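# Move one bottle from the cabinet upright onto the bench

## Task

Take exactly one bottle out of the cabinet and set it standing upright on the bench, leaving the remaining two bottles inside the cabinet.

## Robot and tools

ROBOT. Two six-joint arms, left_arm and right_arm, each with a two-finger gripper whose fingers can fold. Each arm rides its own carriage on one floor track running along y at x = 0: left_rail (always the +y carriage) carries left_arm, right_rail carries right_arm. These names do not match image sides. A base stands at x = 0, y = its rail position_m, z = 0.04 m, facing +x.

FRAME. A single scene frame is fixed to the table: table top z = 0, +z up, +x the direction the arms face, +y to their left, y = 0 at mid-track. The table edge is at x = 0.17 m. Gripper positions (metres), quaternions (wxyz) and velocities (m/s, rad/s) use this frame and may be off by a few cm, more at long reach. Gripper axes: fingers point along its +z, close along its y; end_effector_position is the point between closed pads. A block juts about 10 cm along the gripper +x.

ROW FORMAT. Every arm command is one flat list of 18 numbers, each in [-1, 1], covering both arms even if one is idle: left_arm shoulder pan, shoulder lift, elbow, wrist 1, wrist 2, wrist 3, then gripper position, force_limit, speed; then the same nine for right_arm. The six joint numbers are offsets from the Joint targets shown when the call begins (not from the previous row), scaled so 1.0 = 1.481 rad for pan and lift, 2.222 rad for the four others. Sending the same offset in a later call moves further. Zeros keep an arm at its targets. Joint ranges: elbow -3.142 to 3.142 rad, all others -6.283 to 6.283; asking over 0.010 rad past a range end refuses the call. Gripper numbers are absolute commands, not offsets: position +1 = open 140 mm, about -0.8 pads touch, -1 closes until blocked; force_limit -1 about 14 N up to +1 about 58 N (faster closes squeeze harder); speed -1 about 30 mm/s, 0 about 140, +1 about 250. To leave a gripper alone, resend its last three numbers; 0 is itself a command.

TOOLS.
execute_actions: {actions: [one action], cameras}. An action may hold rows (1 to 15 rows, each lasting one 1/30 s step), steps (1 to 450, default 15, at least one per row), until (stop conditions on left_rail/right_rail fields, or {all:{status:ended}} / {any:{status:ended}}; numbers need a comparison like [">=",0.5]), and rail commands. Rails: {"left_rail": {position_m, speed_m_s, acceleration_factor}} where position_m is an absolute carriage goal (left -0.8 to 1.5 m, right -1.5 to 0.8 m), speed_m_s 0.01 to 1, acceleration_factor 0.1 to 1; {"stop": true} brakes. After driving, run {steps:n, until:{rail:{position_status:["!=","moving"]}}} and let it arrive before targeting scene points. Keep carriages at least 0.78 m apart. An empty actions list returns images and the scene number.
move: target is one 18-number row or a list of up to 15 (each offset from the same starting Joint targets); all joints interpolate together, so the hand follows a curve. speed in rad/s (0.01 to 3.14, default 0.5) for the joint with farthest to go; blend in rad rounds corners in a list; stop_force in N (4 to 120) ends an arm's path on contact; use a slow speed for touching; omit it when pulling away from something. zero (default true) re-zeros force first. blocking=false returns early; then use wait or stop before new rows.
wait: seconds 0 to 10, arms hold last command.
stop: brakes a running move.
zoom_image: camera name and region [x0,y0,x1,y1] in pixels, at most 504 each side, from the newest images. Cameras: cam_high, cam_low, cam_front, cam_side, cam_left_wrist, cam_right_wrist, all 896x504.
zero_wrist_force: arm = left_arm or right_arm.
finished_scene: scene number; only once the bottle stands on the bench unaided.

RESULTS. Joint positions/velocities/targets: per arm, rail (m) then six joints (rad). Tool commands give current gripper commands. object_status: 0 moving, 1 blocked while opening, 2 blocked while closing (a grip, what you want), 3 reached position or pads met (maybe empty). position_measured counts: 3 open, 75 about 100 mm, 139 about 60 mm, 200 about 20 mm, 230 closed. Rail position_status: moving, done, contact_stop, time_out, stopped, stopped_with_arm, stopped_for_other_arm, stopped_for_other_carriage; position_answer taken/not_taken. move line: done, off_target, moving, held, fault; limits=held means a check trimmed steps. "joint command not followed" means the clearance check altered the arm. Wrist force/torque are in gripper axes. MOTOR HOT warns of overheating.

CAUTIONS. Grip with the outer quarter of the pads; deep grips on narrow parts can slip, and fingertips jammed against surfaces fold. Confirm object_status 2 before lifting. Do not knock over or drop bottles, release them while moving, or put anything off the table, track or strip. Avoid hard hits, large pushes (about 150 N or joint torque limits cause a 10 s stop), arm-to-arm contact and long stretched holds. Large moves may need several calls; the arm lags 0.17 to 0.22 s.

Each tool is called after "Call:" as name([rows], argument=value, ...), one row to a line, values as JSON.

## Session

Call:
execute_actions(actions=[])

Call:
zoom_image(camera="cam_high", region=[200, 50, 600, 350])

Call:
zoom_image(camera="cam_front", region=[240, 180, 640, 480])

Scene clock: 0.00 s.
left_arm: end_effector_position=(+0.3563, +1.1118, +0.5790) position_measured=3 object_status=3 end_effector_quat_wxyz=(+0.000, +0.000, +1.000, +0.000) | right_arm: end_effector_position=(+0.3563, -1.0600, +0.5790) position_measured=3 object_status=3 end_effector_quat_wxyz=(+0.000, +0.000, +1.000, +0.000)
Joint positions: left_arm=[1.033 -0.28 -2.157 1.821 -1.235 -1.571 -0.281] | right_arm=[-1.139 -0.281 -2.157 1.821 -1.235 -1.571 -0.281]
Joint velocities: within noise
Joint torques (N m): no reading
Wrist force (N): no reading
Wrist torque (N m): no reading
Wrist force, peak (N): no reading
Joint targets: left_arm=[1.033 -0.280 -2.157 1.821 -1.235 -1.571 -0.281] | right_arm=[-1.139 -0.281 -2.157 1.821 -1.235 -1.571 -0.281]
Tool commands: left_gripper/position=+1.0 left_gripper/force_limit=+1.0 left_gripper/speed=+1.0 right_gripper/position=+1.0 right_gripper/force_limit=+1.0 right_gripper/speed=+1.0
left_rail: position_m=1.033 position_status=done
right_rail: position_m=-1.139 position_status=done

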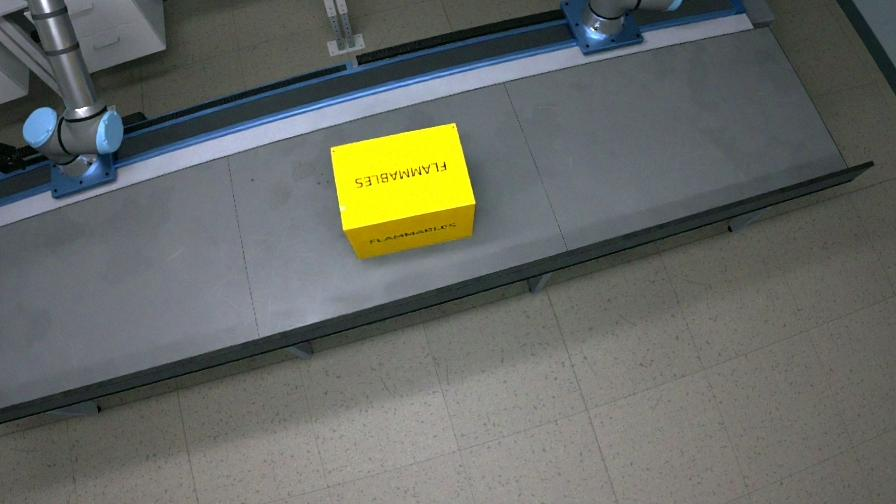

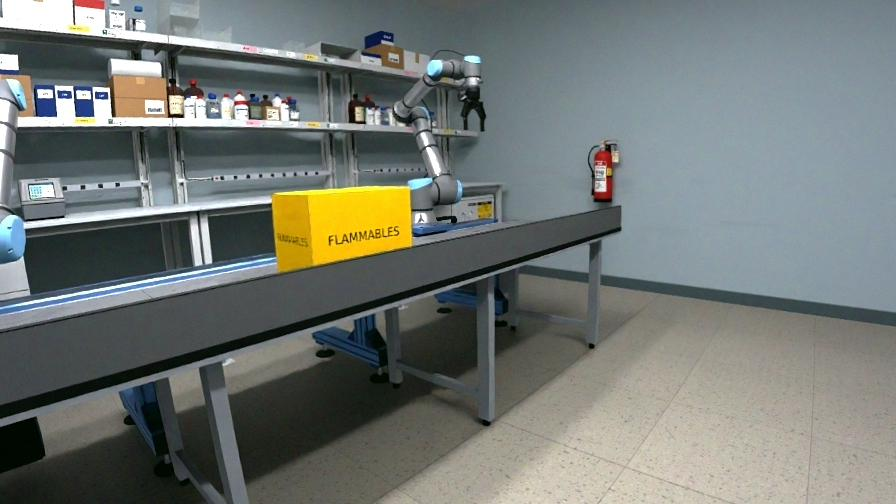

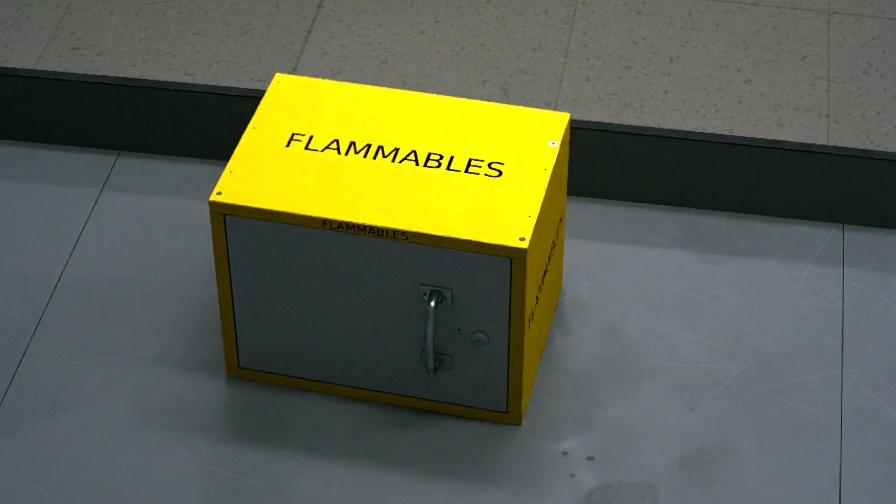

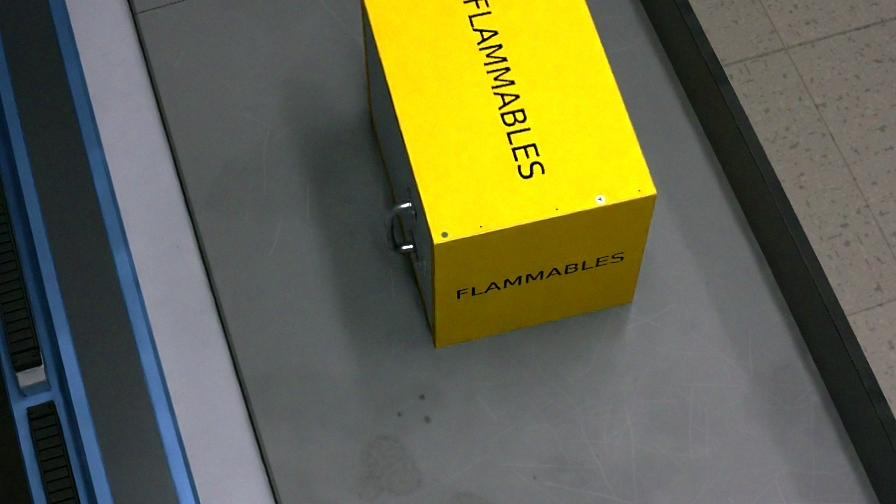

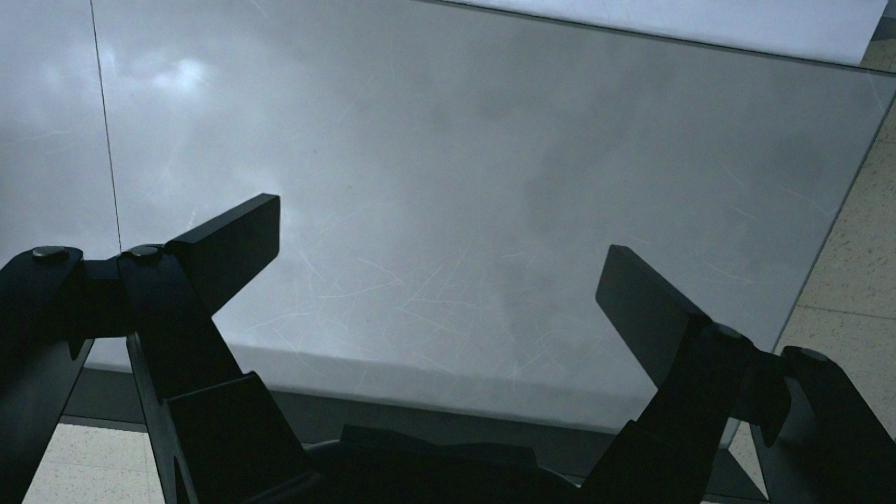

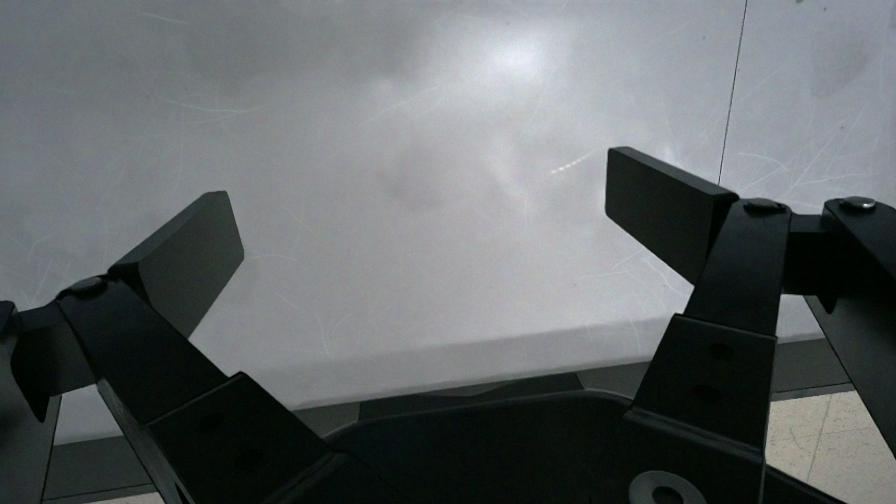

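Scaled by 1.260 from the camera's 896x504 image, which has a finer 1280x720 frame.

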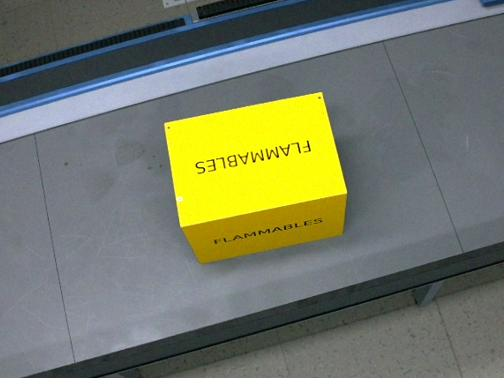

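Scaled by 1.260 from the camera's 896x504 image, which has a finer 1280x720 frame.

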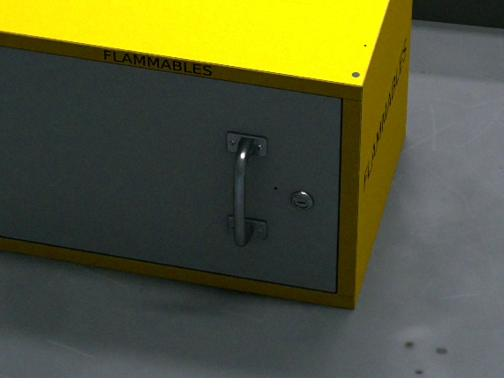

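Call:
execute_actions([
  {"left_rail":{"position_m":1.0,"speed_m_s":0.4,"acceleration_factor":0.5},"steps":150,"until":{"left_rail":{"position_status":["!=","moving"]}}},
])

Call:
move(target=[-1.0,0.1735,0.0356,0.5558,0.6401,0.1265,1,-1,0, 0,0,0,0,0,0,1,1,1], speed=0.9)

Call:
move(target=[-0.0308,0.8664,-0.3148,-0.2627,0,0,0.3,-1,0, 0,0,0,0,0,0,1,1,1], speed=0.6, cameras=["cam_left_wrist","cam_front","cam_side"])

Scene clock: 1.47 s.
left_arm: end_effector_position=(+0.3563, +1.0786, +0.5790) position_measured=3 object_status=3 end_effector_quat_wxyz=(+0.000, +0.000, +1.000, +0.000) | right_arm: end_effector_position=(+0.3563, -1.0600, +0.5790) position_measured=3 object_status=3 end_effector_quat_wxyz=(+0.000, +0.000, +1.000, +0.000)
Joint positions: left_arm=[1 -0.28 -2.157 1.821 -1.235 -1.571 -0.281] | right_arm=[-1.139 -0.281 -2.157 1.821 -1.235 -1.571 -0.281]
Joint torques (N m): left_arm=[0.38 -0.85 -50.44 -4.97 -0.03 0.15] | right_arm=[0.43 -0.89 -46.44 -4.48 0.15 -0.2]
Wrist force (N): left_arm=[-0.1 0.0 -0.1] | right_arm=[0.4 -0.8 0.4]
Wrist torque (N m): left_arm=[0.00 0.02 0.00] | right_arm=[-0.19 -0.10 0.00]
Wrist force, peak (N): left_arm=[0.1 1.4 0.2] | right_arm=[0.5 -0.8 0.4]
Joint targets: left_arm=[1.000 -0.280 -2.157 1.821 -1.235 -1.571 -0.281] | right_arm=[-1.139 -0.281 -2.157 1.821 -1.235 -1.571 -0.281]
Tool commands: left_gripper/position=+1.0 left_gripper/force_limit=+1.0 left_gripper/speed=+1.0 right_gripper/position=+1.0 right_gripper/force_limit=+1.0 right_gripper/speed=+1.0
left_rail: position_m=1.000 speed_m_s=0.40 position_status=done
right_rail: position_m=-1.139 position_status=done

Scene clock: 4.00 s.
left_arm: end_effector_position=(+0.4405, +0.5859, +0.6806) position_measured=3 object_status=3 end_effector_quat_wxyz=(+0.015, +0.707, -0.015, +0.707) | right_arm: end_effector_position=(+0.3563, -1.0600, +0.5790) position_measured=3 object_status=3 end_effector_quat_wxyz=(+0.000, +0.000, +1.000, +0.000)
Joint positions: left_arm=[1 -1.761 -1.9 1.9 0 -0.149 0.001] | right_arm=[-1.139 -0.281 -2.157 1.821 -1.235 -1.571 -0.281]
Joint torques (N m): left_arm=[-6.03 -6.27 -39.88 3.41 3 3.6] | right_arm=[-0.13 0.59 -44.78 -4.53 -0.08 -0.42]
Wrist force (N): left_arm=[0.2 1.6 -0.8] | right_arm=[0.2 -0.4 0.4]
Wrist torque (N m): left_arm=[0.35 0.51 0.00] | right_arm=[-0.09 -0.05 0.00]
Wrist force, peak (N): left_arm=[-0.7 4.1 -3.4] | right_arm=[1.0 -0.4 0.4]
Joint targets: left_arm=[1.000 -1.762 -1.900 1.900 0.000 -0.149 0.001] | right_arm=[-1.139 -0.281 -2.157 1.821 -1.235 -1.571 -0.281]
left_rail: position_m=1.000 speed_m_s=0.40 position_status=done
right_rail: position_m=-1.139 position_status=done
move: done

Scene clock: 6.93 s.
left_arm: end_effector_position=(+0.2796, -0.0202, +0.1402) position_measured=91 object_status=3 end_effector_quat_wxyz=(+0.031, +0.706, -0.031, +0.706) | right_arm: end_effector_position=(+0.3563, -1.0600, +0.5790) position_measured=3 object_status=3 end_effector_quat_wxyz=(+0.000, +0.000, +1.000, +0.000)
Joint positions: left_arm=[1 -1.807 -0.617 1.201 -0.584 -0.149 0.001] | right_arm=[-1.139 -0.281 -2.157 1.821 -1.235 -1.571 -0.281]
Joint torques (N m): left_arm=[-9.13 -93.54 -47.38 -2.68 2.55 3.68] | right_arm=[3.66 -0.35 -45.48 -4.63 0.02 -0.3]
Wrist force (N): left_arm=[-0.3 1.3 -0.9] | right_arm=[0.0 -0.6 0.5]
Wrist torque (N m): left_arm=[0.19 0.54 -0.04] | right_arm=[-0.13 0.00 0.00]
Wrist force, peak (N): left_arm=[-4.5 2.4 -1.6] | right_arm=[0.5 -0.8 0.4]
Joint targets: left_arm=[1.000 -1.807 -0.616 1.201 -0.584 -0.149 0.001] | right_arm=[-1.139 -0.281 -2.157 1.821 -1.235 -1.571 -0.281]
left_rail: position_m=1.000 speed_m_s=0.40 position_status=done
right_rail: position_m=-1.139 position_status=done
move: done
Images, in order (width x height): cam_front 896x504, cam_side 896x504, cam_left_wrist 896x504.

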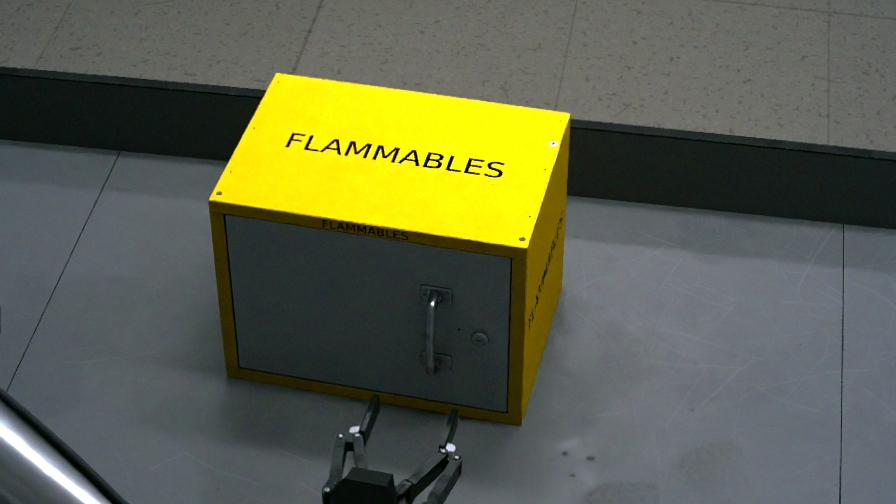

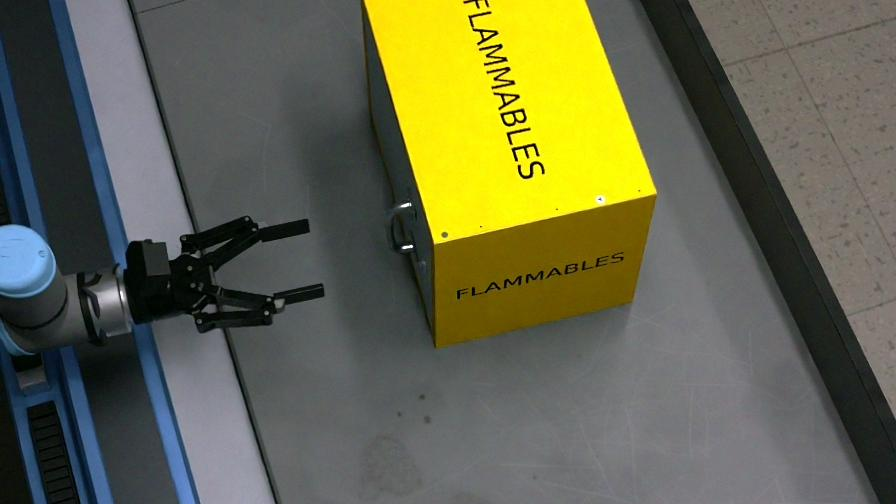

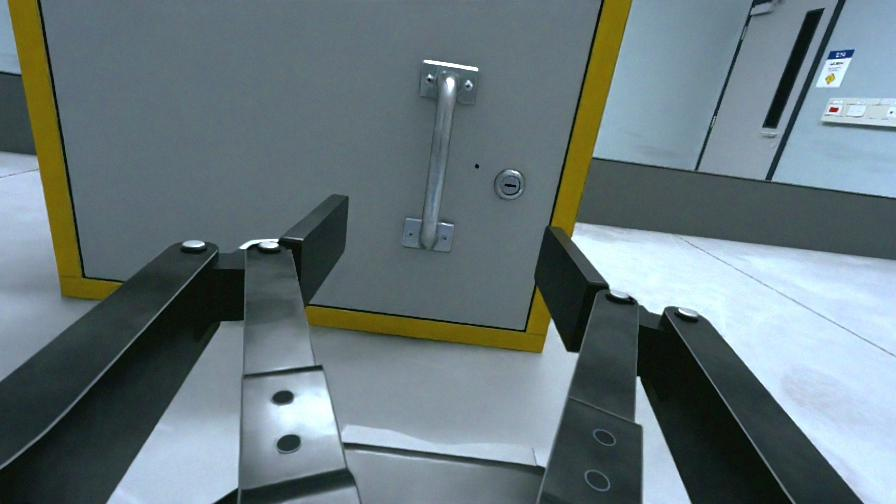

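Call:
move(target=[0.0698,-0.0099,-0.0015,0.0077,0.0465,0,0.3,-1,0, 0,0,0,0,0,0,1,1,1], speed=0.08, stop_force=12)

Call:
execute_actions([
  {"rows":[[0,0,0,0,0,0,-1,-0.2,-1,0,0,0,0,0,0,1,1,1]],"steps":120},
], cameras=["cam_left_wrist","cam_side"])

Scene clock: 10.27 s.
left_arm: end_effector_position=(+0.3821, -0.0215, +0.1558) position_measured=91 object_status=3 end_effector_quat_wxyz=(+0.031, +0.706, -0.031, +0.706) | right_arm: end_effector_position=(+0.3563, -1.0600, +0.5790) position_measured=3 object_status=3 end_effector_quat_wxyz=(+0.000, +0.000, +1.000, +0.000)
Joint positions: left_arm=[1 -1.704 -0.631 1.197 -0.567 -0.045 0.001] | right_arm=[-1.139 -0.281 -2.157 1.821 -1.235 -1.571 -0.281]
Joint torques (N m): left_arm=[10.54 -122.88 -48.62 2.98 3.66 3.74] | right_arm=[1.5 -0.64 -46 -4.62 0.26 0.13]
Wrist force (N): left_arm=[-0.3 1.4 -1.0] | right_arm=[0.5 -0.4 0.4]
Wrist torque (N m): left_arm=[0.20 0.50 -0.02] | right_arm=[-0.10 -0.12 0.00]
Wrist force, peak (N): left_arm=[-0.4 1.4 -2.5] | right_arm=[0.7 -0.4 0.6]
Joint targets: left_arm=[1.000 -1.704 -0.631 1.197 -0.567 -0.045 0.001] | right_arm=[-1.139 -0.281 -2.157 1.821 -1.235 -1.571 -0.281]
left_rail: position_m=1.000 speed_m_s=0.40 position_status=done
right_rail: position_m=-1.139 position_status=done
move: done

Scene clock: 14.47 s.
left_arm: end_effector_position=(+0.3821, -0.0215, +0.1558) position_measured=214 object_status=2 end_effector_quat_wxyz=(+0.031, +0.706, -0.031, +0.706) | right_arm: end_effector_position=(+0.3563, -1.0600, +0.5790) position_measured=3 object_status=3 end_effector_quat_wxyz=(+0.000, +0.000, +1.000, +0.000)
Joint positions: left_arm=[1 -1.704 -0.631 1.197 -0.567 -0.045 0.001] | right_arm=[-1.139 -0.281 -2.157 1.821 -1.235 -1.571 -0.281]
Joint torques (N m): left_arm=[-14.6 -115.76 -48.97 -4.69 7.02 3.74] | right_arm=[0.82 -1.13 -44.78 -4.32 0.15 0.11]
Wrist force (N): left_arm=[-0.5 -13.9 -1.7] | right_arm=[0.0 -0.2 0.3]
Wrist torque (N m): left_arm=[0.49 0.52 -0.24] | right_arm=[-0.05 0.00 0.00]
Wrist force, peak (N): left_arm=[0.9 -18.0 -4.3] | right_arm=[0.4 -0.6 0.7]
Joint targets: left_arm=[1.000 -1.704 -0.631 1.197 -0.567 -0.045 0.001] | right_arm=[-1.139 -0.281 -2.157 1.821 -1.235 -1.571 -0.281]
left_rail: position_m=1.000 speed_m_s=0.40 position_status=done
right_rail: position_m=-1.139 position_status=done
Images, in order (width x height): cam_side 896x504, cam_left_wrist 896x504.

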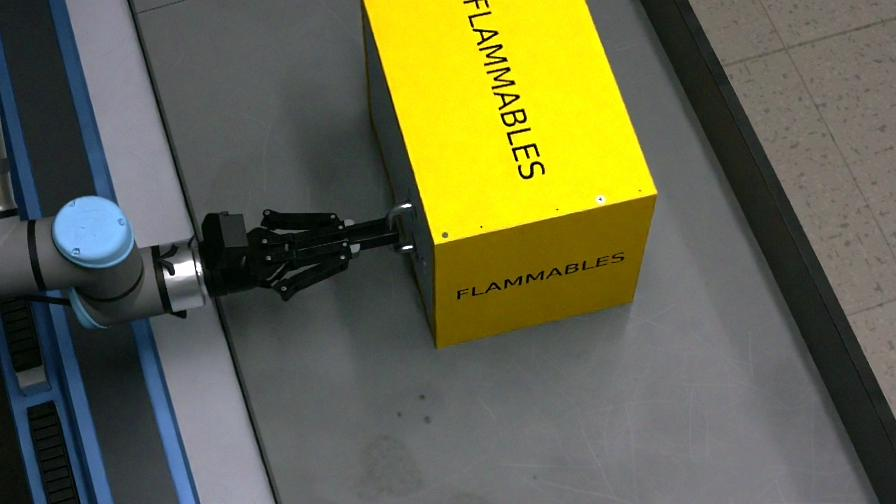

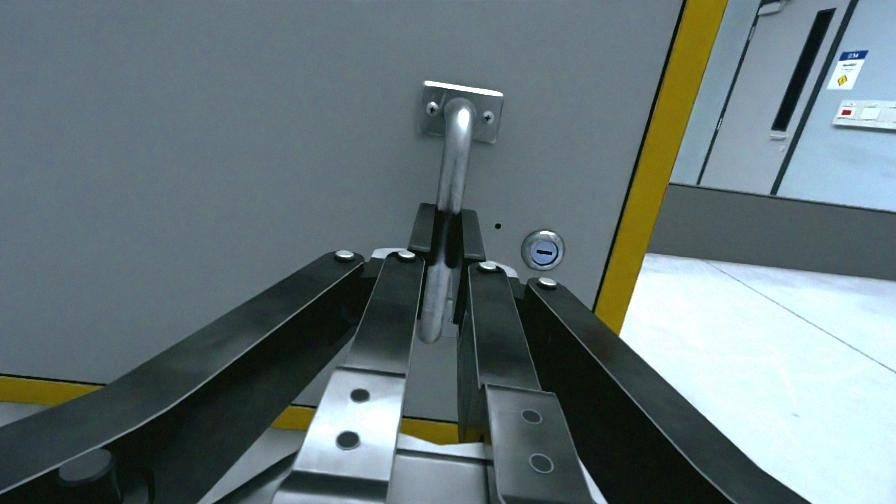

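Call:
move([
  [-0.0458,-0.1092,0.1469,-0.0742,0.0874,0,-1,-0.2,-1, 0,0,0,0,0,0,1,1,1],
  [-0.0790,-0.2076,0.2784,-0.14,0.1832,0,-1,-0.2,-1, 0,0,0,0,0,0,1,1,1],
], speed=0.12, blend=[0.03,0], stop_force=50, cameras=["cam_left_wrist","cam_side","cam_front"])

Scene clock: 20.97 s.
left_arm: end_effector_position=(+0.2673, +0.0563, +0.1557) position_measured=214 object_status=2 end_effector_quat_wxyz=(+0.213, +0.674, -0.213, +0.674) | right_arm: end_effector_position=(+0.3563, -1.0600, +0.5790) position_measured=3 object_status=3 end_effector_quat_wxyz=(+0.000, +0.000, +1.000, +0.000)
Joint positions: left_arm=[1 -1.821 -0.939 1.816 -0.878 0.362 0.001] | right_arm=[-1.139 -0.281 -2.157 1.821 -1.235 -1.571 -0.281]
Joint torques (N m): left_arm=[-4.05 -114.7 -31.23 -6.4 1.66 3.67] | right_arm=[1.64 -1.06 -46.55 -4.47 0.15 -0.15]
Wrist force (N): left_arm=[-21.2 7.2 -0.2] | right_arm=[0.6 -0.4 0.3]
Wrist torque (N m): left_arm=[0.35 0.05 -0.22] | right_arm=[-0.09 -0.13 0.00]
Wrist force, peak (N): left_arm=[-22.9 6.8 0.0] | right_arm=[1.0 -0.6 -0.1]
Joint targets: left_arm=[1.000 -1.821 -0.939 1.816 -0.878 0.362 0.001] | right_arm=[-1.139 -0.281 -2.157 1.821 -1.235 -1.571 -0.281]
left_rail: position_m=1.000 speed_m_s=0.40 position_status=done
right_rail: position_m=-1.139 position_status=done
move: done
Images, in order (width x height): cam_front 896x504, cam_side 896x504, cam_left_wrist 896x504.

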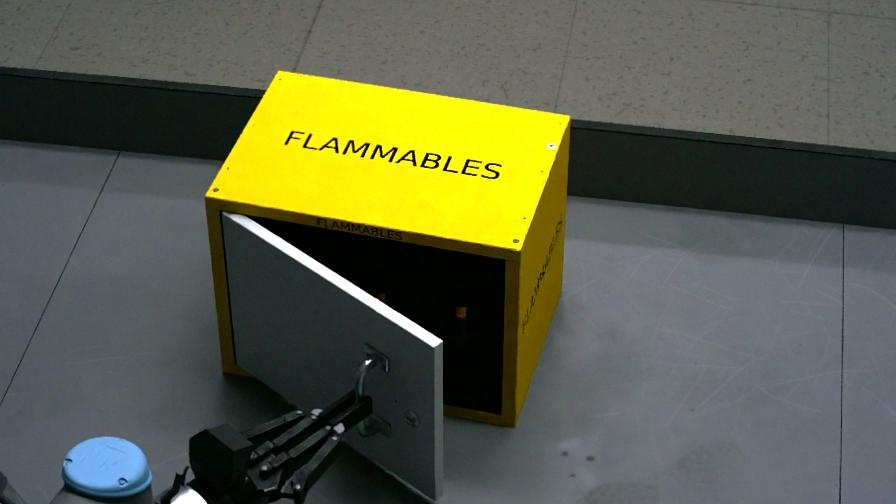

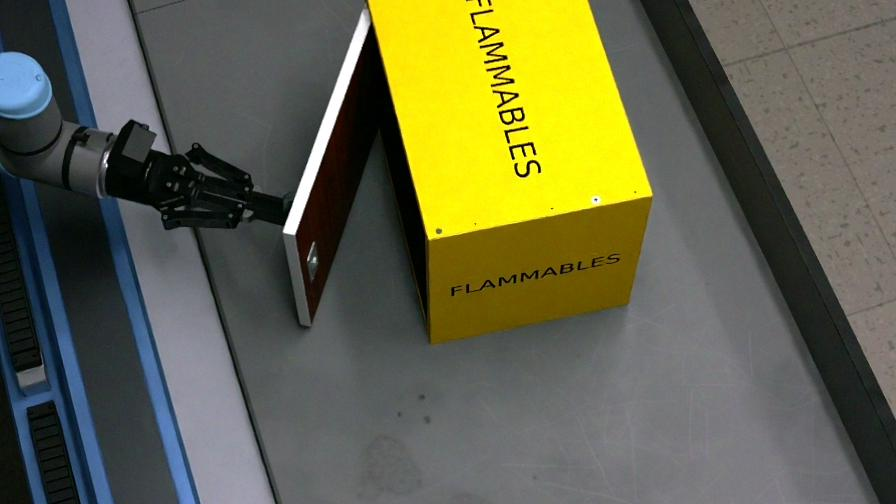

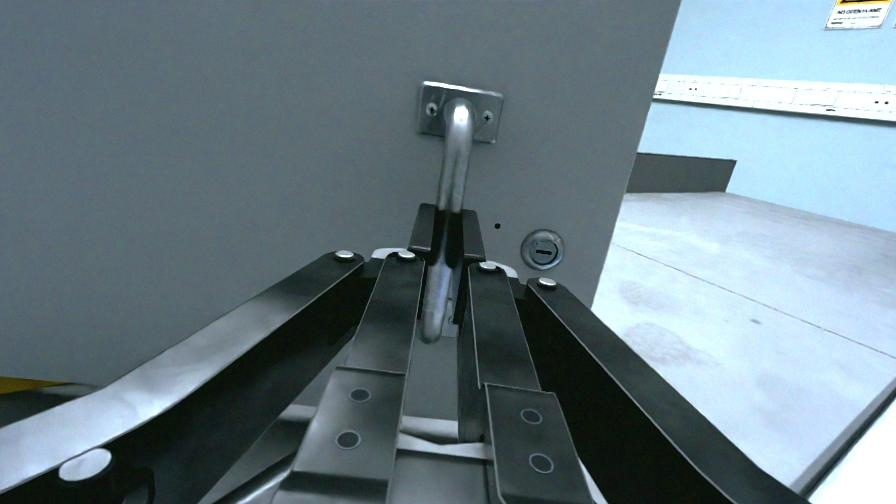

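Call:
move([
  [-0.0066,-0.1165,0.1532,-0.0756,0.1526,0,-1,-0.2,-1, 0,0,0,0,0,0,1,1,1],
  [0.0757,-0.2046,0.2660,-0.1297,0.3646,0,-1,-0.2,-1, 0,0,0,0,0,0,1,1,1],
  [0.3041,-0.2305,0.2981,-0.1444,0.6738,0,-1,-0.2,-1, 0,0,0,0,0,0,1,1,1],
  [0.4461,-0.2114,0.2746,-0.1337,0.8473,0,-1,-0.2,-1, 0,0,0,0,0,0,1,1,1],
], speed=0.25, blend=[0.04,0.04,0.04,0], stop_force=60, zero=false, cameras=["cam_left_wrist","cam_side","cam_front","cam_high"])

Scene clock: 29.93 s.
left_arm: end_effector_position=(+0.2359, +0.3620, +0.1556) position_measured=214 object_status=2 end_effector_quat_wxyz=(+0.561, +0.430, -0.561, +0.430) | right_arm: end_effector_position=(+0.3563, -1.0600, +0.5790) position_measured=3 object_status=3 end_effector_quat_wxyz=(+0.000, +0.000, +1.000, +0.000)
Joint positions: left_arm=[1 -1.16 -1.252 2.426 -1.175 2.245 0.001] | right_arm=[-1.139 -0.281 -2.157 1.821 -1.235 -1.571 -0.281]
Joint torques (N m): left_arm=[14.72 -48.92 -42.58 -6.48 2.3 3.53] | right_arm=[-0.8 -1.42 -45.4 -4.67 0.15 -0.12]
Wrist force (N): left_arm=[-22.0 4.8 0.4] | right_arm=[0.4 -0.2 0.0]
Wrist torque (N m): left_arm=[0.22 -0.04 -0.09] | right_arm=[-0.04 -0.10 0.00]
Wrist force, peak (N): left_arm=[-26.1 -6.8 0.4] | right_arm=[0.8 -0.6 0.6]
Joint targets: left_arm=[1.000 -1.160 -1.252 2.426 -1.175 2.245 0.001] | right_arm=[-1.139 -0.281 -2.157 1.821 -1.235 -1.571 -0.281]
left_rail: position_m=1.000 speed_m_s=0.40 position_status=done
right_rail: position_m=-1.139 position_status=done
move: done
Images, in order (width x height): cam_high 896x504, cam_front 896x504, cam_side 896x504, cam_left_wrist 896x504.

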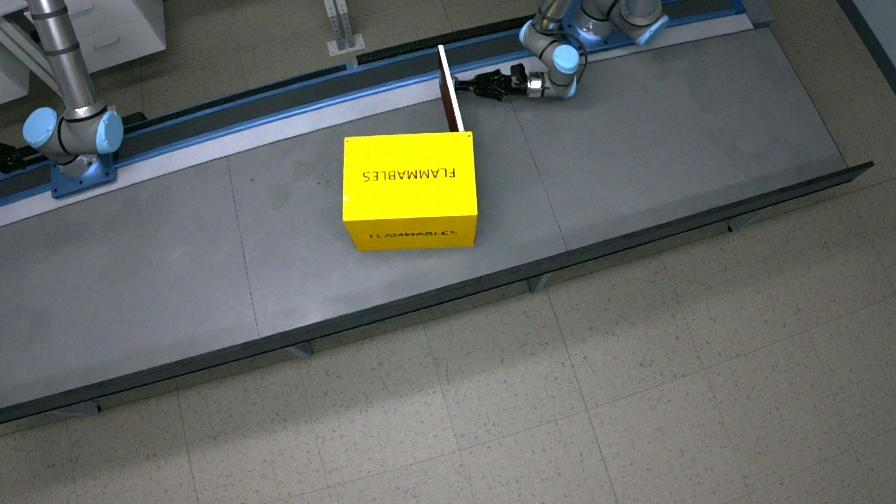

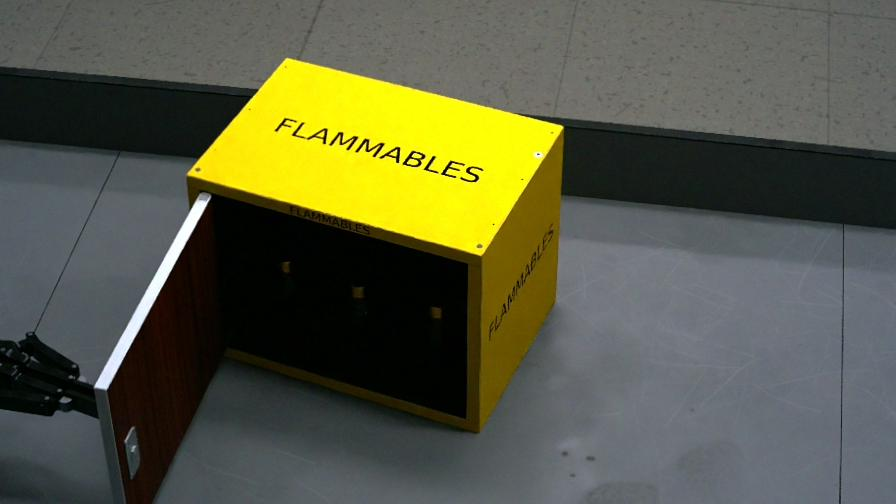

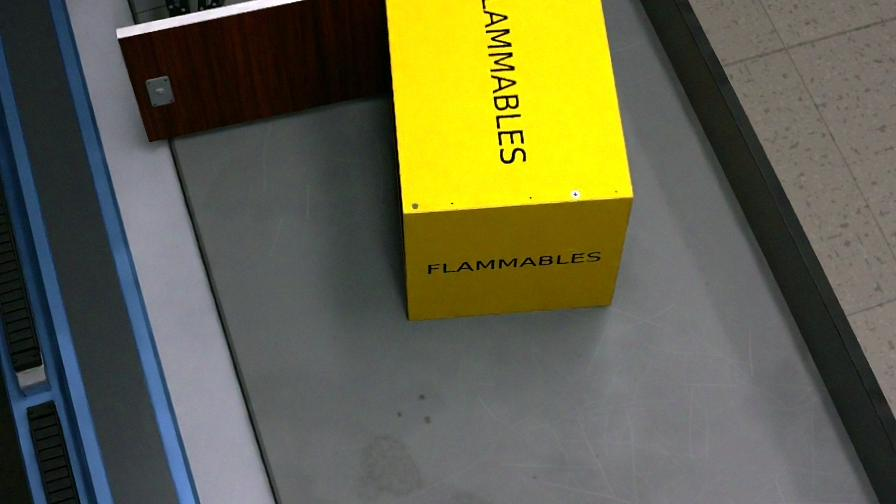

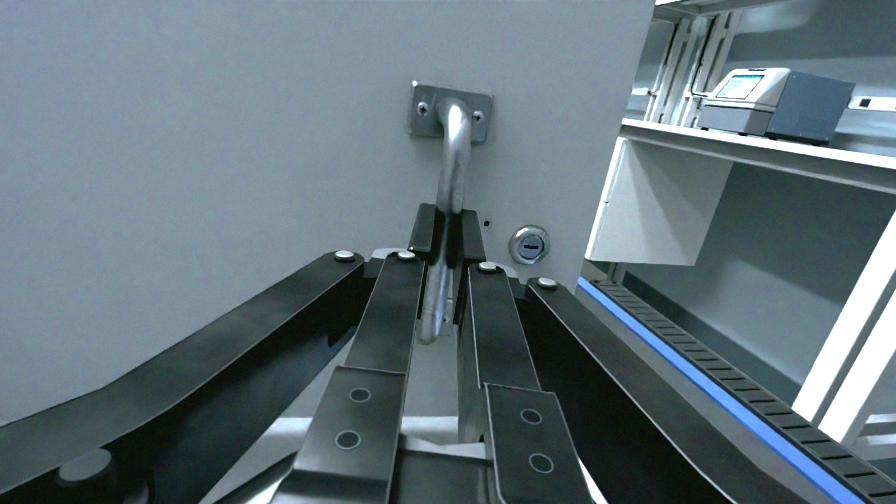

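Call:
execute_actions([
  {"rows":[[0,0,0,0,0,0,0.3,-0.2,-1,0,0,0,0,0,0,1,1,1]],"steps":95},
])

Call:
execute_actions([
  {"left_rail":{"position_m":1.14,"speed_m_s":0.15},"steps":150,"until":{"left_rail":{"position_status":["!=","moving"]}}},
], cameras=["cam_front","cam_side","cam_high"])

Scene clock: 34.10 s.
left_arm: end_effector_position=(+0.2359, +0.3619, +0.1556) position_measured=91 object_status=3 end_effector_quat_wxyz=(+0.561, +0.430, -0.561, +0.430) | right_arm: end_effector_position=(+0.3563, -1.0600, +0.5790) position_measured=3 object_status=3 end_effector_quat_wxyz=(+0.000, +0.000, +1.000, +0.000)
Joint positions: left_arm=[1 -1.16 -1.252 2.426 -1.175 2.245 0.001] | right_arm=[-1.139 -0.281 -2.157 1.821 -1.235 -1.571 -0.281]
Joint torques (N m): left_arm=[-5.28 -49.86 -14 -0.21 -3.46 3.31] | right_arm=[1.31 -2.59 -46.22 -4.56 0.02 -0.05]
Wrist force (N): left_arm=[-0.3 1.2 -0.8] | right_arm=[0.2 -0.3 0.4]
Wrist torque (N m): left_arm=[0.15 0.62 -0.01] | right_arm=[-0.08 -0.06 0.00]
Wrist force, peak (N): left_arm=[-22.8 5.1 0.4] | right_arm=[0.5 -0.9 0.4]
Joint targets: left_arm=[1.000 -1.160 -1.252 2.426 -1.175 2.245 0.001] | right_arm=[-1.139 -0.281 -2.157 1.821 -1.235 -1.571 -0.281]
left_rail: position_m=1.000 speed_m_s=0.40 position_status=done
right_rail: position_m=-1.139 position_status=done

Scene clock: 35.67 s.
left_arm: end_effector_position=(+0.2359, +0.5019, +0.1556) position_measured=91 object_status=3 end_effector_quat_wxyz=(+0.561, +0.430, -0.561, +0.430) | right_arm: end_effector_position=(+0.3563, -1.0600, +0.5790) position_measured=3 object_status=3 end_effector_quat_wxyz=(+0.000, +0.000, +1.000, +0.000)
Joint positions: left_arm=[1.14 -1.16 -1.252 2.426 -1.175 2.245 0.001] | right_arm=[-1.139 -0.281 -2.157 1.821 -1.235 -1.571 -0.281]
Joint torques (N m): left_arm=[-1.66 -49.78 -18.88 0.04 -2.54 3.34] | right_arm=[0.46 -1.73 -46.65 -4.5 0.51 -0.12]
Wrist force (N): left_arm=[-0.8 1.0 -0.9] | right_arm=[0.1 -0.6 0.0]
Wrist torque (N m): left_arm=[0.10 0.71 -0.01] | right_arm=[-0.15 -0.02 0.00]
Wrist force, peak (N): left_arm=[-0.9 1.9 -2.1] | right_arm=[0.6 -0.4 0.6]
Joint targets: left_arm=[1.140 -1.160 -1.252 2.426 -1.175 2.245 0.001] | right_arm=[-1.139 -0.281 -2.157 1.821 -1.235 -1.571 -0.281]
Tool commands: left_gripper/position=+0.3 left_gripper/force_limit=-0.2 left_gripper/speed=-1.0 right_gripper/position=+1.0 right_gripper/force_limit=+1.0 right_gripper/speed=+1.0
left_rail: position_m=1.140 speed_m_s=0.15 position_status=done
right_rail: position_m=-1.139 position_status=done
Images, in order (width x height): cam_high 896x504, cam_front 896x504, cam_side 896x504.

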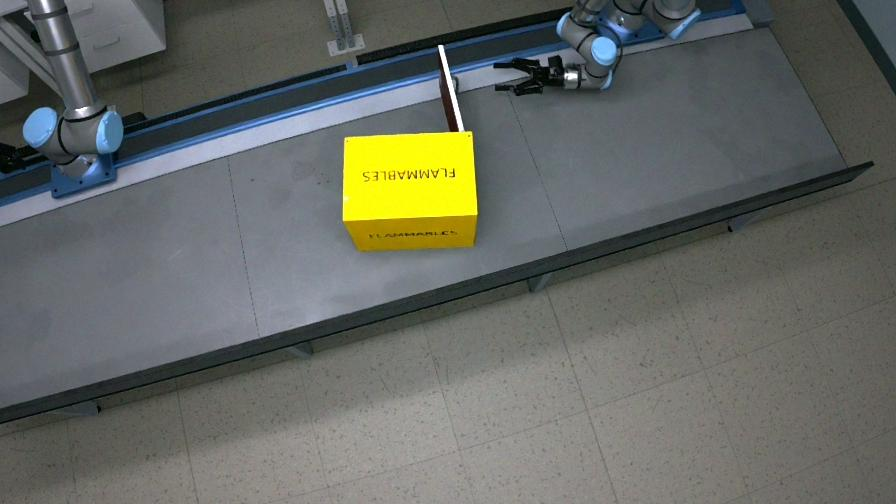

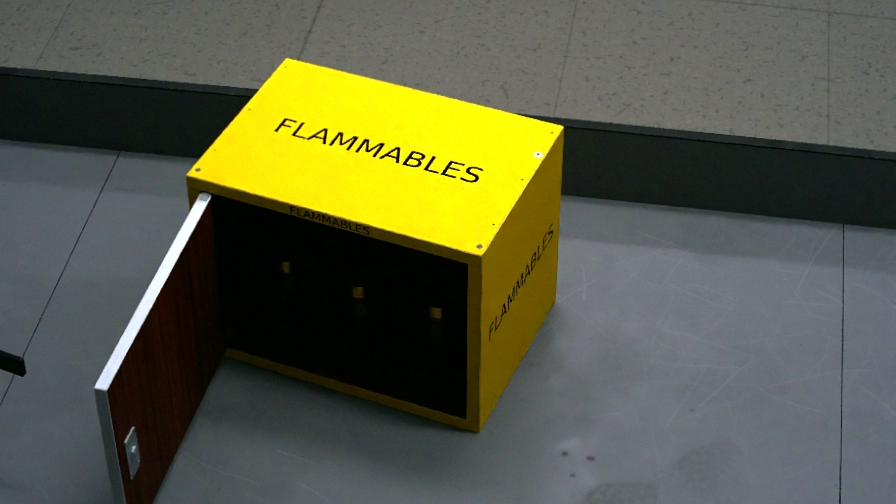

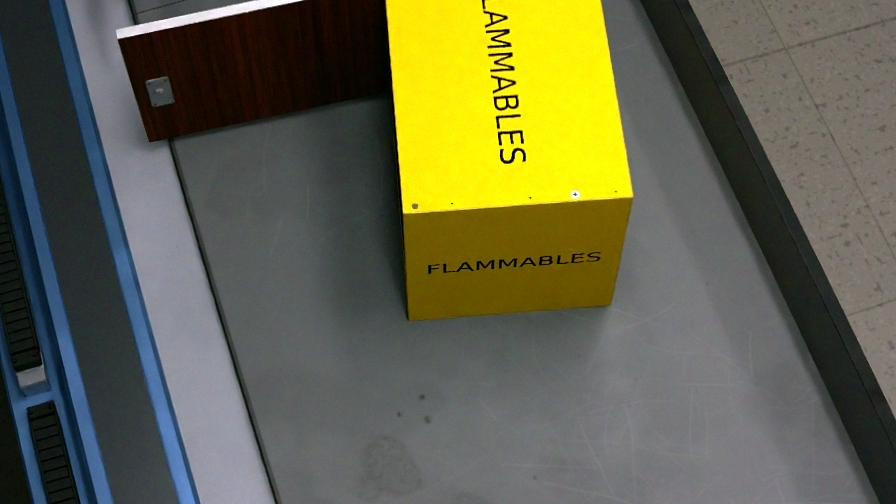

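Call:
move([
  [0,-0.4375,-0.2367,0.5288,0,0,0.3,-0.1,-1, 0,0,0,0,0,0,1,1,1],
  [-0.4134,-0.4375,-0.2367,0.5288,-0.987,0,0.3,-0.1,-1, 0,0,0,0,0,0,1,1,1],
], speed=0.9, blend=[0.2,0])

Call:
execute_actions([
  {"left_rail":{"position_m":0.77,"speed_m_s":0.4},"steps":150,"until":{"left_rail":{"position_status":["!=","moving"]}}},
])

Call:
move(target=[0,0.6384,0.0549,-0.4803,0,0,0.3,-0.1,-1, 0,0,0,0,0,0,1,1,1], speed=0.5, cameras=["cam_left_wrist","cam_front","cam_side"])

Call:
zoom_image(camera="cam_left_wrist", region=[100, 50, 600, 350])

Scene clock: 40.67 s.
left_arm: end_effector_position=(+0.4255, +0.6537, +0.6806) position_measured=91 object_status=3 end_effector_quat_wxyz=(+0.089, +0.701, -0.090, +0.701) | right_arm: end_effector_position=(+0.3563, -1.0600, +0.5790) position_measured=3 object_status=3 end_effector_quat_wxyz=(+0.000, +0.000, +1.000, +0.000)
Joint positions: left_arm=[1.14 -1.773 -1.9 1.9 0 0.052 0.001] | right_arm=[-1.139 -0.281 -2.157 1.821 -1.235 -1.571 -0.281]
Joint torques (N m): left_arm=[-8.18 -32.37 -57 -0.43 -3.02 3.43] | right_arm=[3.97 -2.88 -45.94 -4.71 0.37 -0.11]
Wrist force (N): left_arm=[-0.3 1.6 -0.6] | right_arm=[0.4 -0.3 0.3]
Wrist torque (N m): left_arm=[0.33 0.54 -0.01] | right_arm=[-0.08 -0.09 0.00]
Wrist force, peak (N): left_arm=[-2.8 1.9 -1.9] | right_arm=[1.0 -0.7 0.4]
Joint targets: left_arm=[1.140 -1.773 -1.900 1.900 0.000 0.051 0.001] | right_arm=[-1.139 -0.281 -2.157 1.821 -1.235 -1.571 -0.281]
left_rail: position_m=1.140 speed_m_s=0.15 position_status=done
right_rail: position_m=-1.139 position_status=done
move: done

Scene clock: 42.83 s.
left_arm: end_effector_position=(+0.4254, +0.2838, +0.6806) position_measured=91 object_status=3 end_effector_quat_wxyz=(+0.089, +0.701, -0.090, +0.701) | right_arm: end_effector_position=(+0.3563, -1.0600, +0.5790) position_measured=3 object_status=3 end_effector_quat_wxyz=(+0.000, +0.000, +1.000, +0.000)
Joint positions: left_arm=[0.77 -1.773 -1.9 1.9 0 0.051 0.001] | right_arm=[-1.139 -0.281 -2.157 1.821 -1.235 -1.571 -0.281]
Joint torques (N m): left_arm=[2.35 -8.94 -51.09 -2.84 -1.4 3.21] | right_arm=[1.65 -1.34 -46.51 -4.49 0.28 -0.06]
Wrist force (N): left_arm=[0.1 1.9 -1.1] | right_arm=[0.5 -0.3 0.2]
Wrist torque (N m): left_arm=[0.40 0.47 -0.01] | right_arm=[-0.07 -0.12 0.00]
Wrist force, peak (N): left_arm=[-0.6 2.6 -1.1] | right_arm=[0.5 -1.1 0.5]
Joint targets: left_arm=[0.770 -1.773 -1.900 1.900 0.000 0.051 0.001] | right_arm=[-1.139 -0.281 -2.157 1.821 -1.235 -1.571 -0.281]
Tool commands: left_gripper/position=+0.3 left_gripper/force_limit=-0.1 left_gripper/speed=-1.0 right_gripper/position=+1.0 right_gripper/force_limit=+1.0 right_gripper/speed=+1.0
left_rail: position_m=0.770 speed_m_s=0.40 position_status=done
right_rail: position_m=-1.139 position_status=done

Scene clock: 45.73 s.
left_arm: end_effector_position=(+0.3741, +0.0328, +0.1002) position_measured=91 object_status=3 end_effector_quat_wxyz=(+0.089, +0.701, -0.090, +0.701) | right_arm: end_effector_position=(+0.3563, -1.0600, +0.5790) position_measured=3 object_status=3 end_effector_quat_wxyz=(+0.000, +0.000, +1.000, +0.000)
Joint positions: left_arm=[0.77 -1.773 -0.955 2.022 -1.067 0.051 0.001] | right_arm=[-1.139 -0.281 -2.157 1.821 -1.235 -1.571 -0.281]
Joint torques (N m): left_arm=[9.1 -58.33 -15.95 -3.37 1.94 3.48] | right_arm=[-0.67 -1.39 -46.1 -4.57 0.31 0.26]
Wrist force (N): left_arm=[-0.7 1.3 -1.1] | right_arm=[0.2 -0.3 -0.1]
Wrist torque (N m): left_arm=[0.24 0.63 -0.01] | right_arm=[-0.07 -0.05 0.00]
Wrist force, peak (N): left_arm=[-2.6 1.4 -1.3] | right_arm=[0.8 -0.4 -0.1]
Joint targets: left_arm=[0.770 -1.773 -0.954 2.022 -1.067 0.051 0.001] | right_arm=[-1.139 -0.281 -2.157 1.821 -1.235 -1.571 -0.281]
left_rail: position_m=0.770 speed_m_s=0.40 position_status=done
right_rail: position_m=-1.139 position_status=done
move: done
Images, in order (width x height): cam_front 896x504, cam_side 896x504, cam_left_wrist 896x504.

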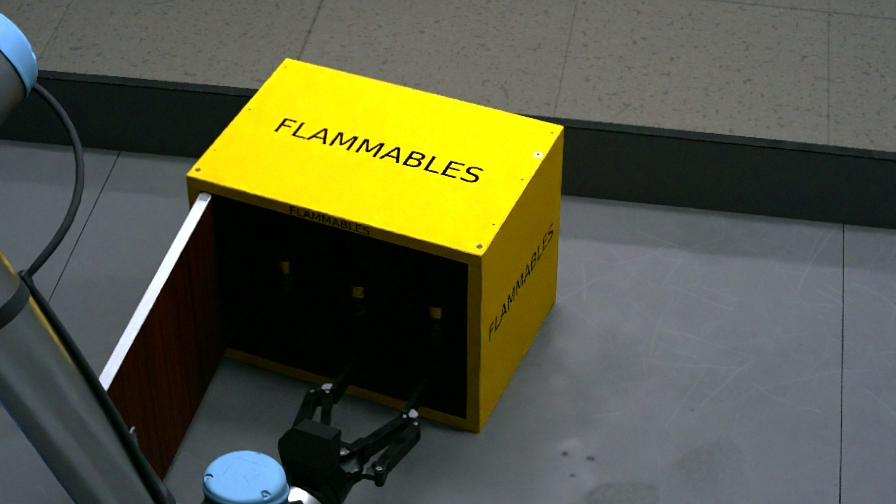

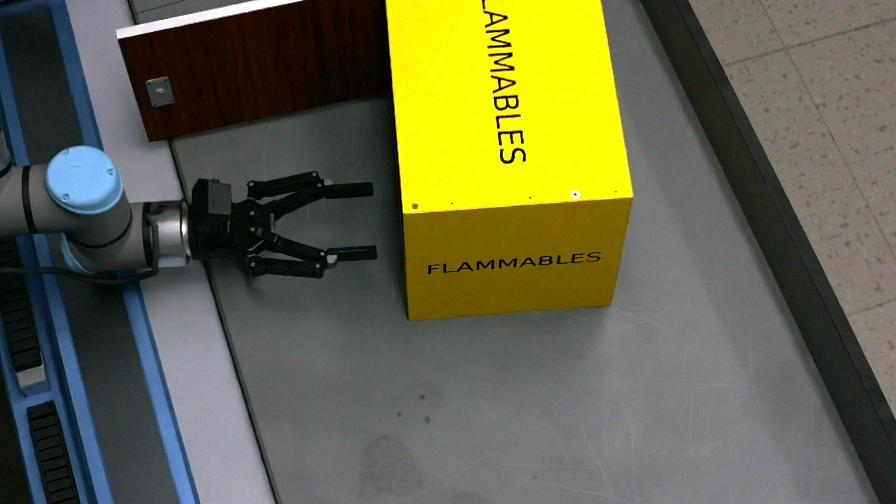

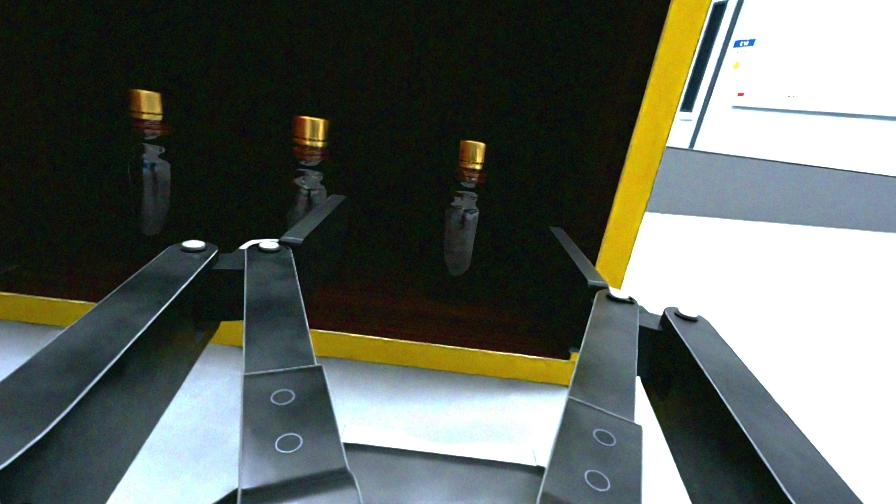

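Scaled by 1.008 from the camera's 896x504 image, which has a finer 1280x720 frame.

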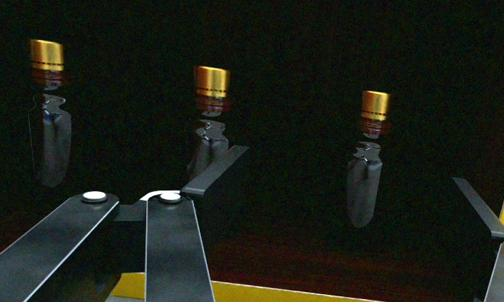

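Call:
move([
  [0.0004,0.0226,-0.0111,-0.0044,0.0003,0,0.11,-0.1,-1, 0,0,0,0,0,0,1,1,1],
  [0.0638,0.0354,-0.0314,0.0073,0.0425,0,0.11,-0.1,-1, 0,0,0,0,0,0,1,1,1],
], speed=0.08, stop_force=10, cameras=["cam_left_wrist"])

Call:
zoom_image(camera="cam_left_wrist", region=[250, 80, 650, 380])

Scene clock: 48.93 s.
left_arm: end_effector_position=(+0.4317, +0.0056, +0.0855) position_measured=115 object_status=3 end_effector_quat_wxyz=(+0.089, +0.701, -0.089, +0.701) | right_arm: end_effector_position=(+0.3563, -1.0600, +0.5790) position_measured=3 object_status=3 end_effector_quat_wxyz=(+0.000, +0.000, +1.000, +0.000)
Joint positions: left_arm=[0.77 -1.678 -0.902 1.952 -1.051 0.146 0.001] | right_arm=[-1.139 -0.281 -2.157 1.821 -1.235 -1.571 -0.281]
Joint torques (N m): left_arm=[11.91 -62.6 -33.86 2.53 3.39 3.14] | right_arm=[1.62 -1.98 -46.69 -4.55 0.41 0.29]
Wrist force (N): left_arm=[-0.4 1.4 -0.9] | right_arm=[0.1 -0.5 0.3]
Wrist torque (N m): left_arm=[0.21 0.61 0.04] | right_arm=[-0.12 -0.04 0.00]
Wrist force, peak (N): left_arm=[-1.1 1.7 -1.8] | right_arm=[0.8 -0.8 0.0]
Joint targets: left_arm=[0.770 -1.678 -0.902 1.952 -1.051 0.146 0.001] | right_arm=[-1.139 -0.281 -2.157 1.821 -1.235 -1.571 -0.281]
left_rail: position_m=0.770 speed_m_s=0.40 position_status=done
right_rail: position_m=-1.139 position_status=done
move: done
Images, in order (width x height): cam_left_wrist 896x504.

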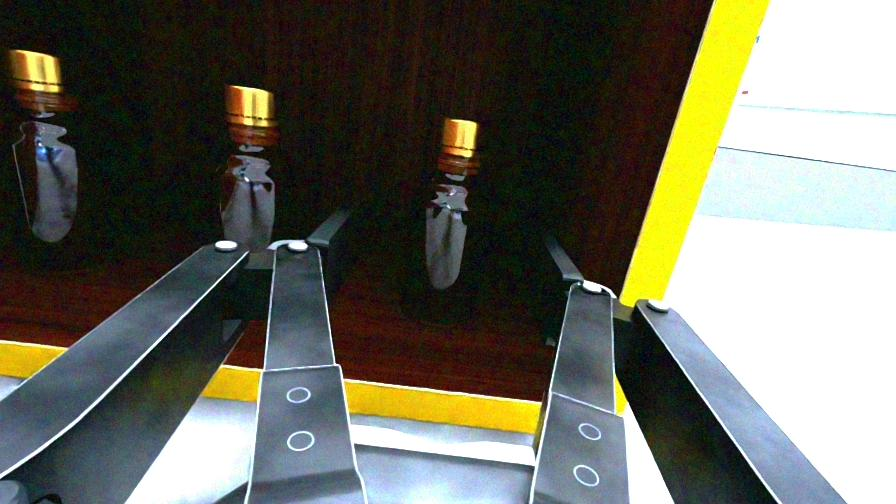

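Scaled by 1.260 from the camera's 896x504 image, which has a finer 1280x720 frame.

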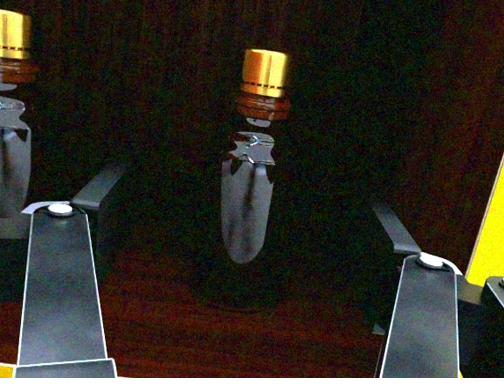

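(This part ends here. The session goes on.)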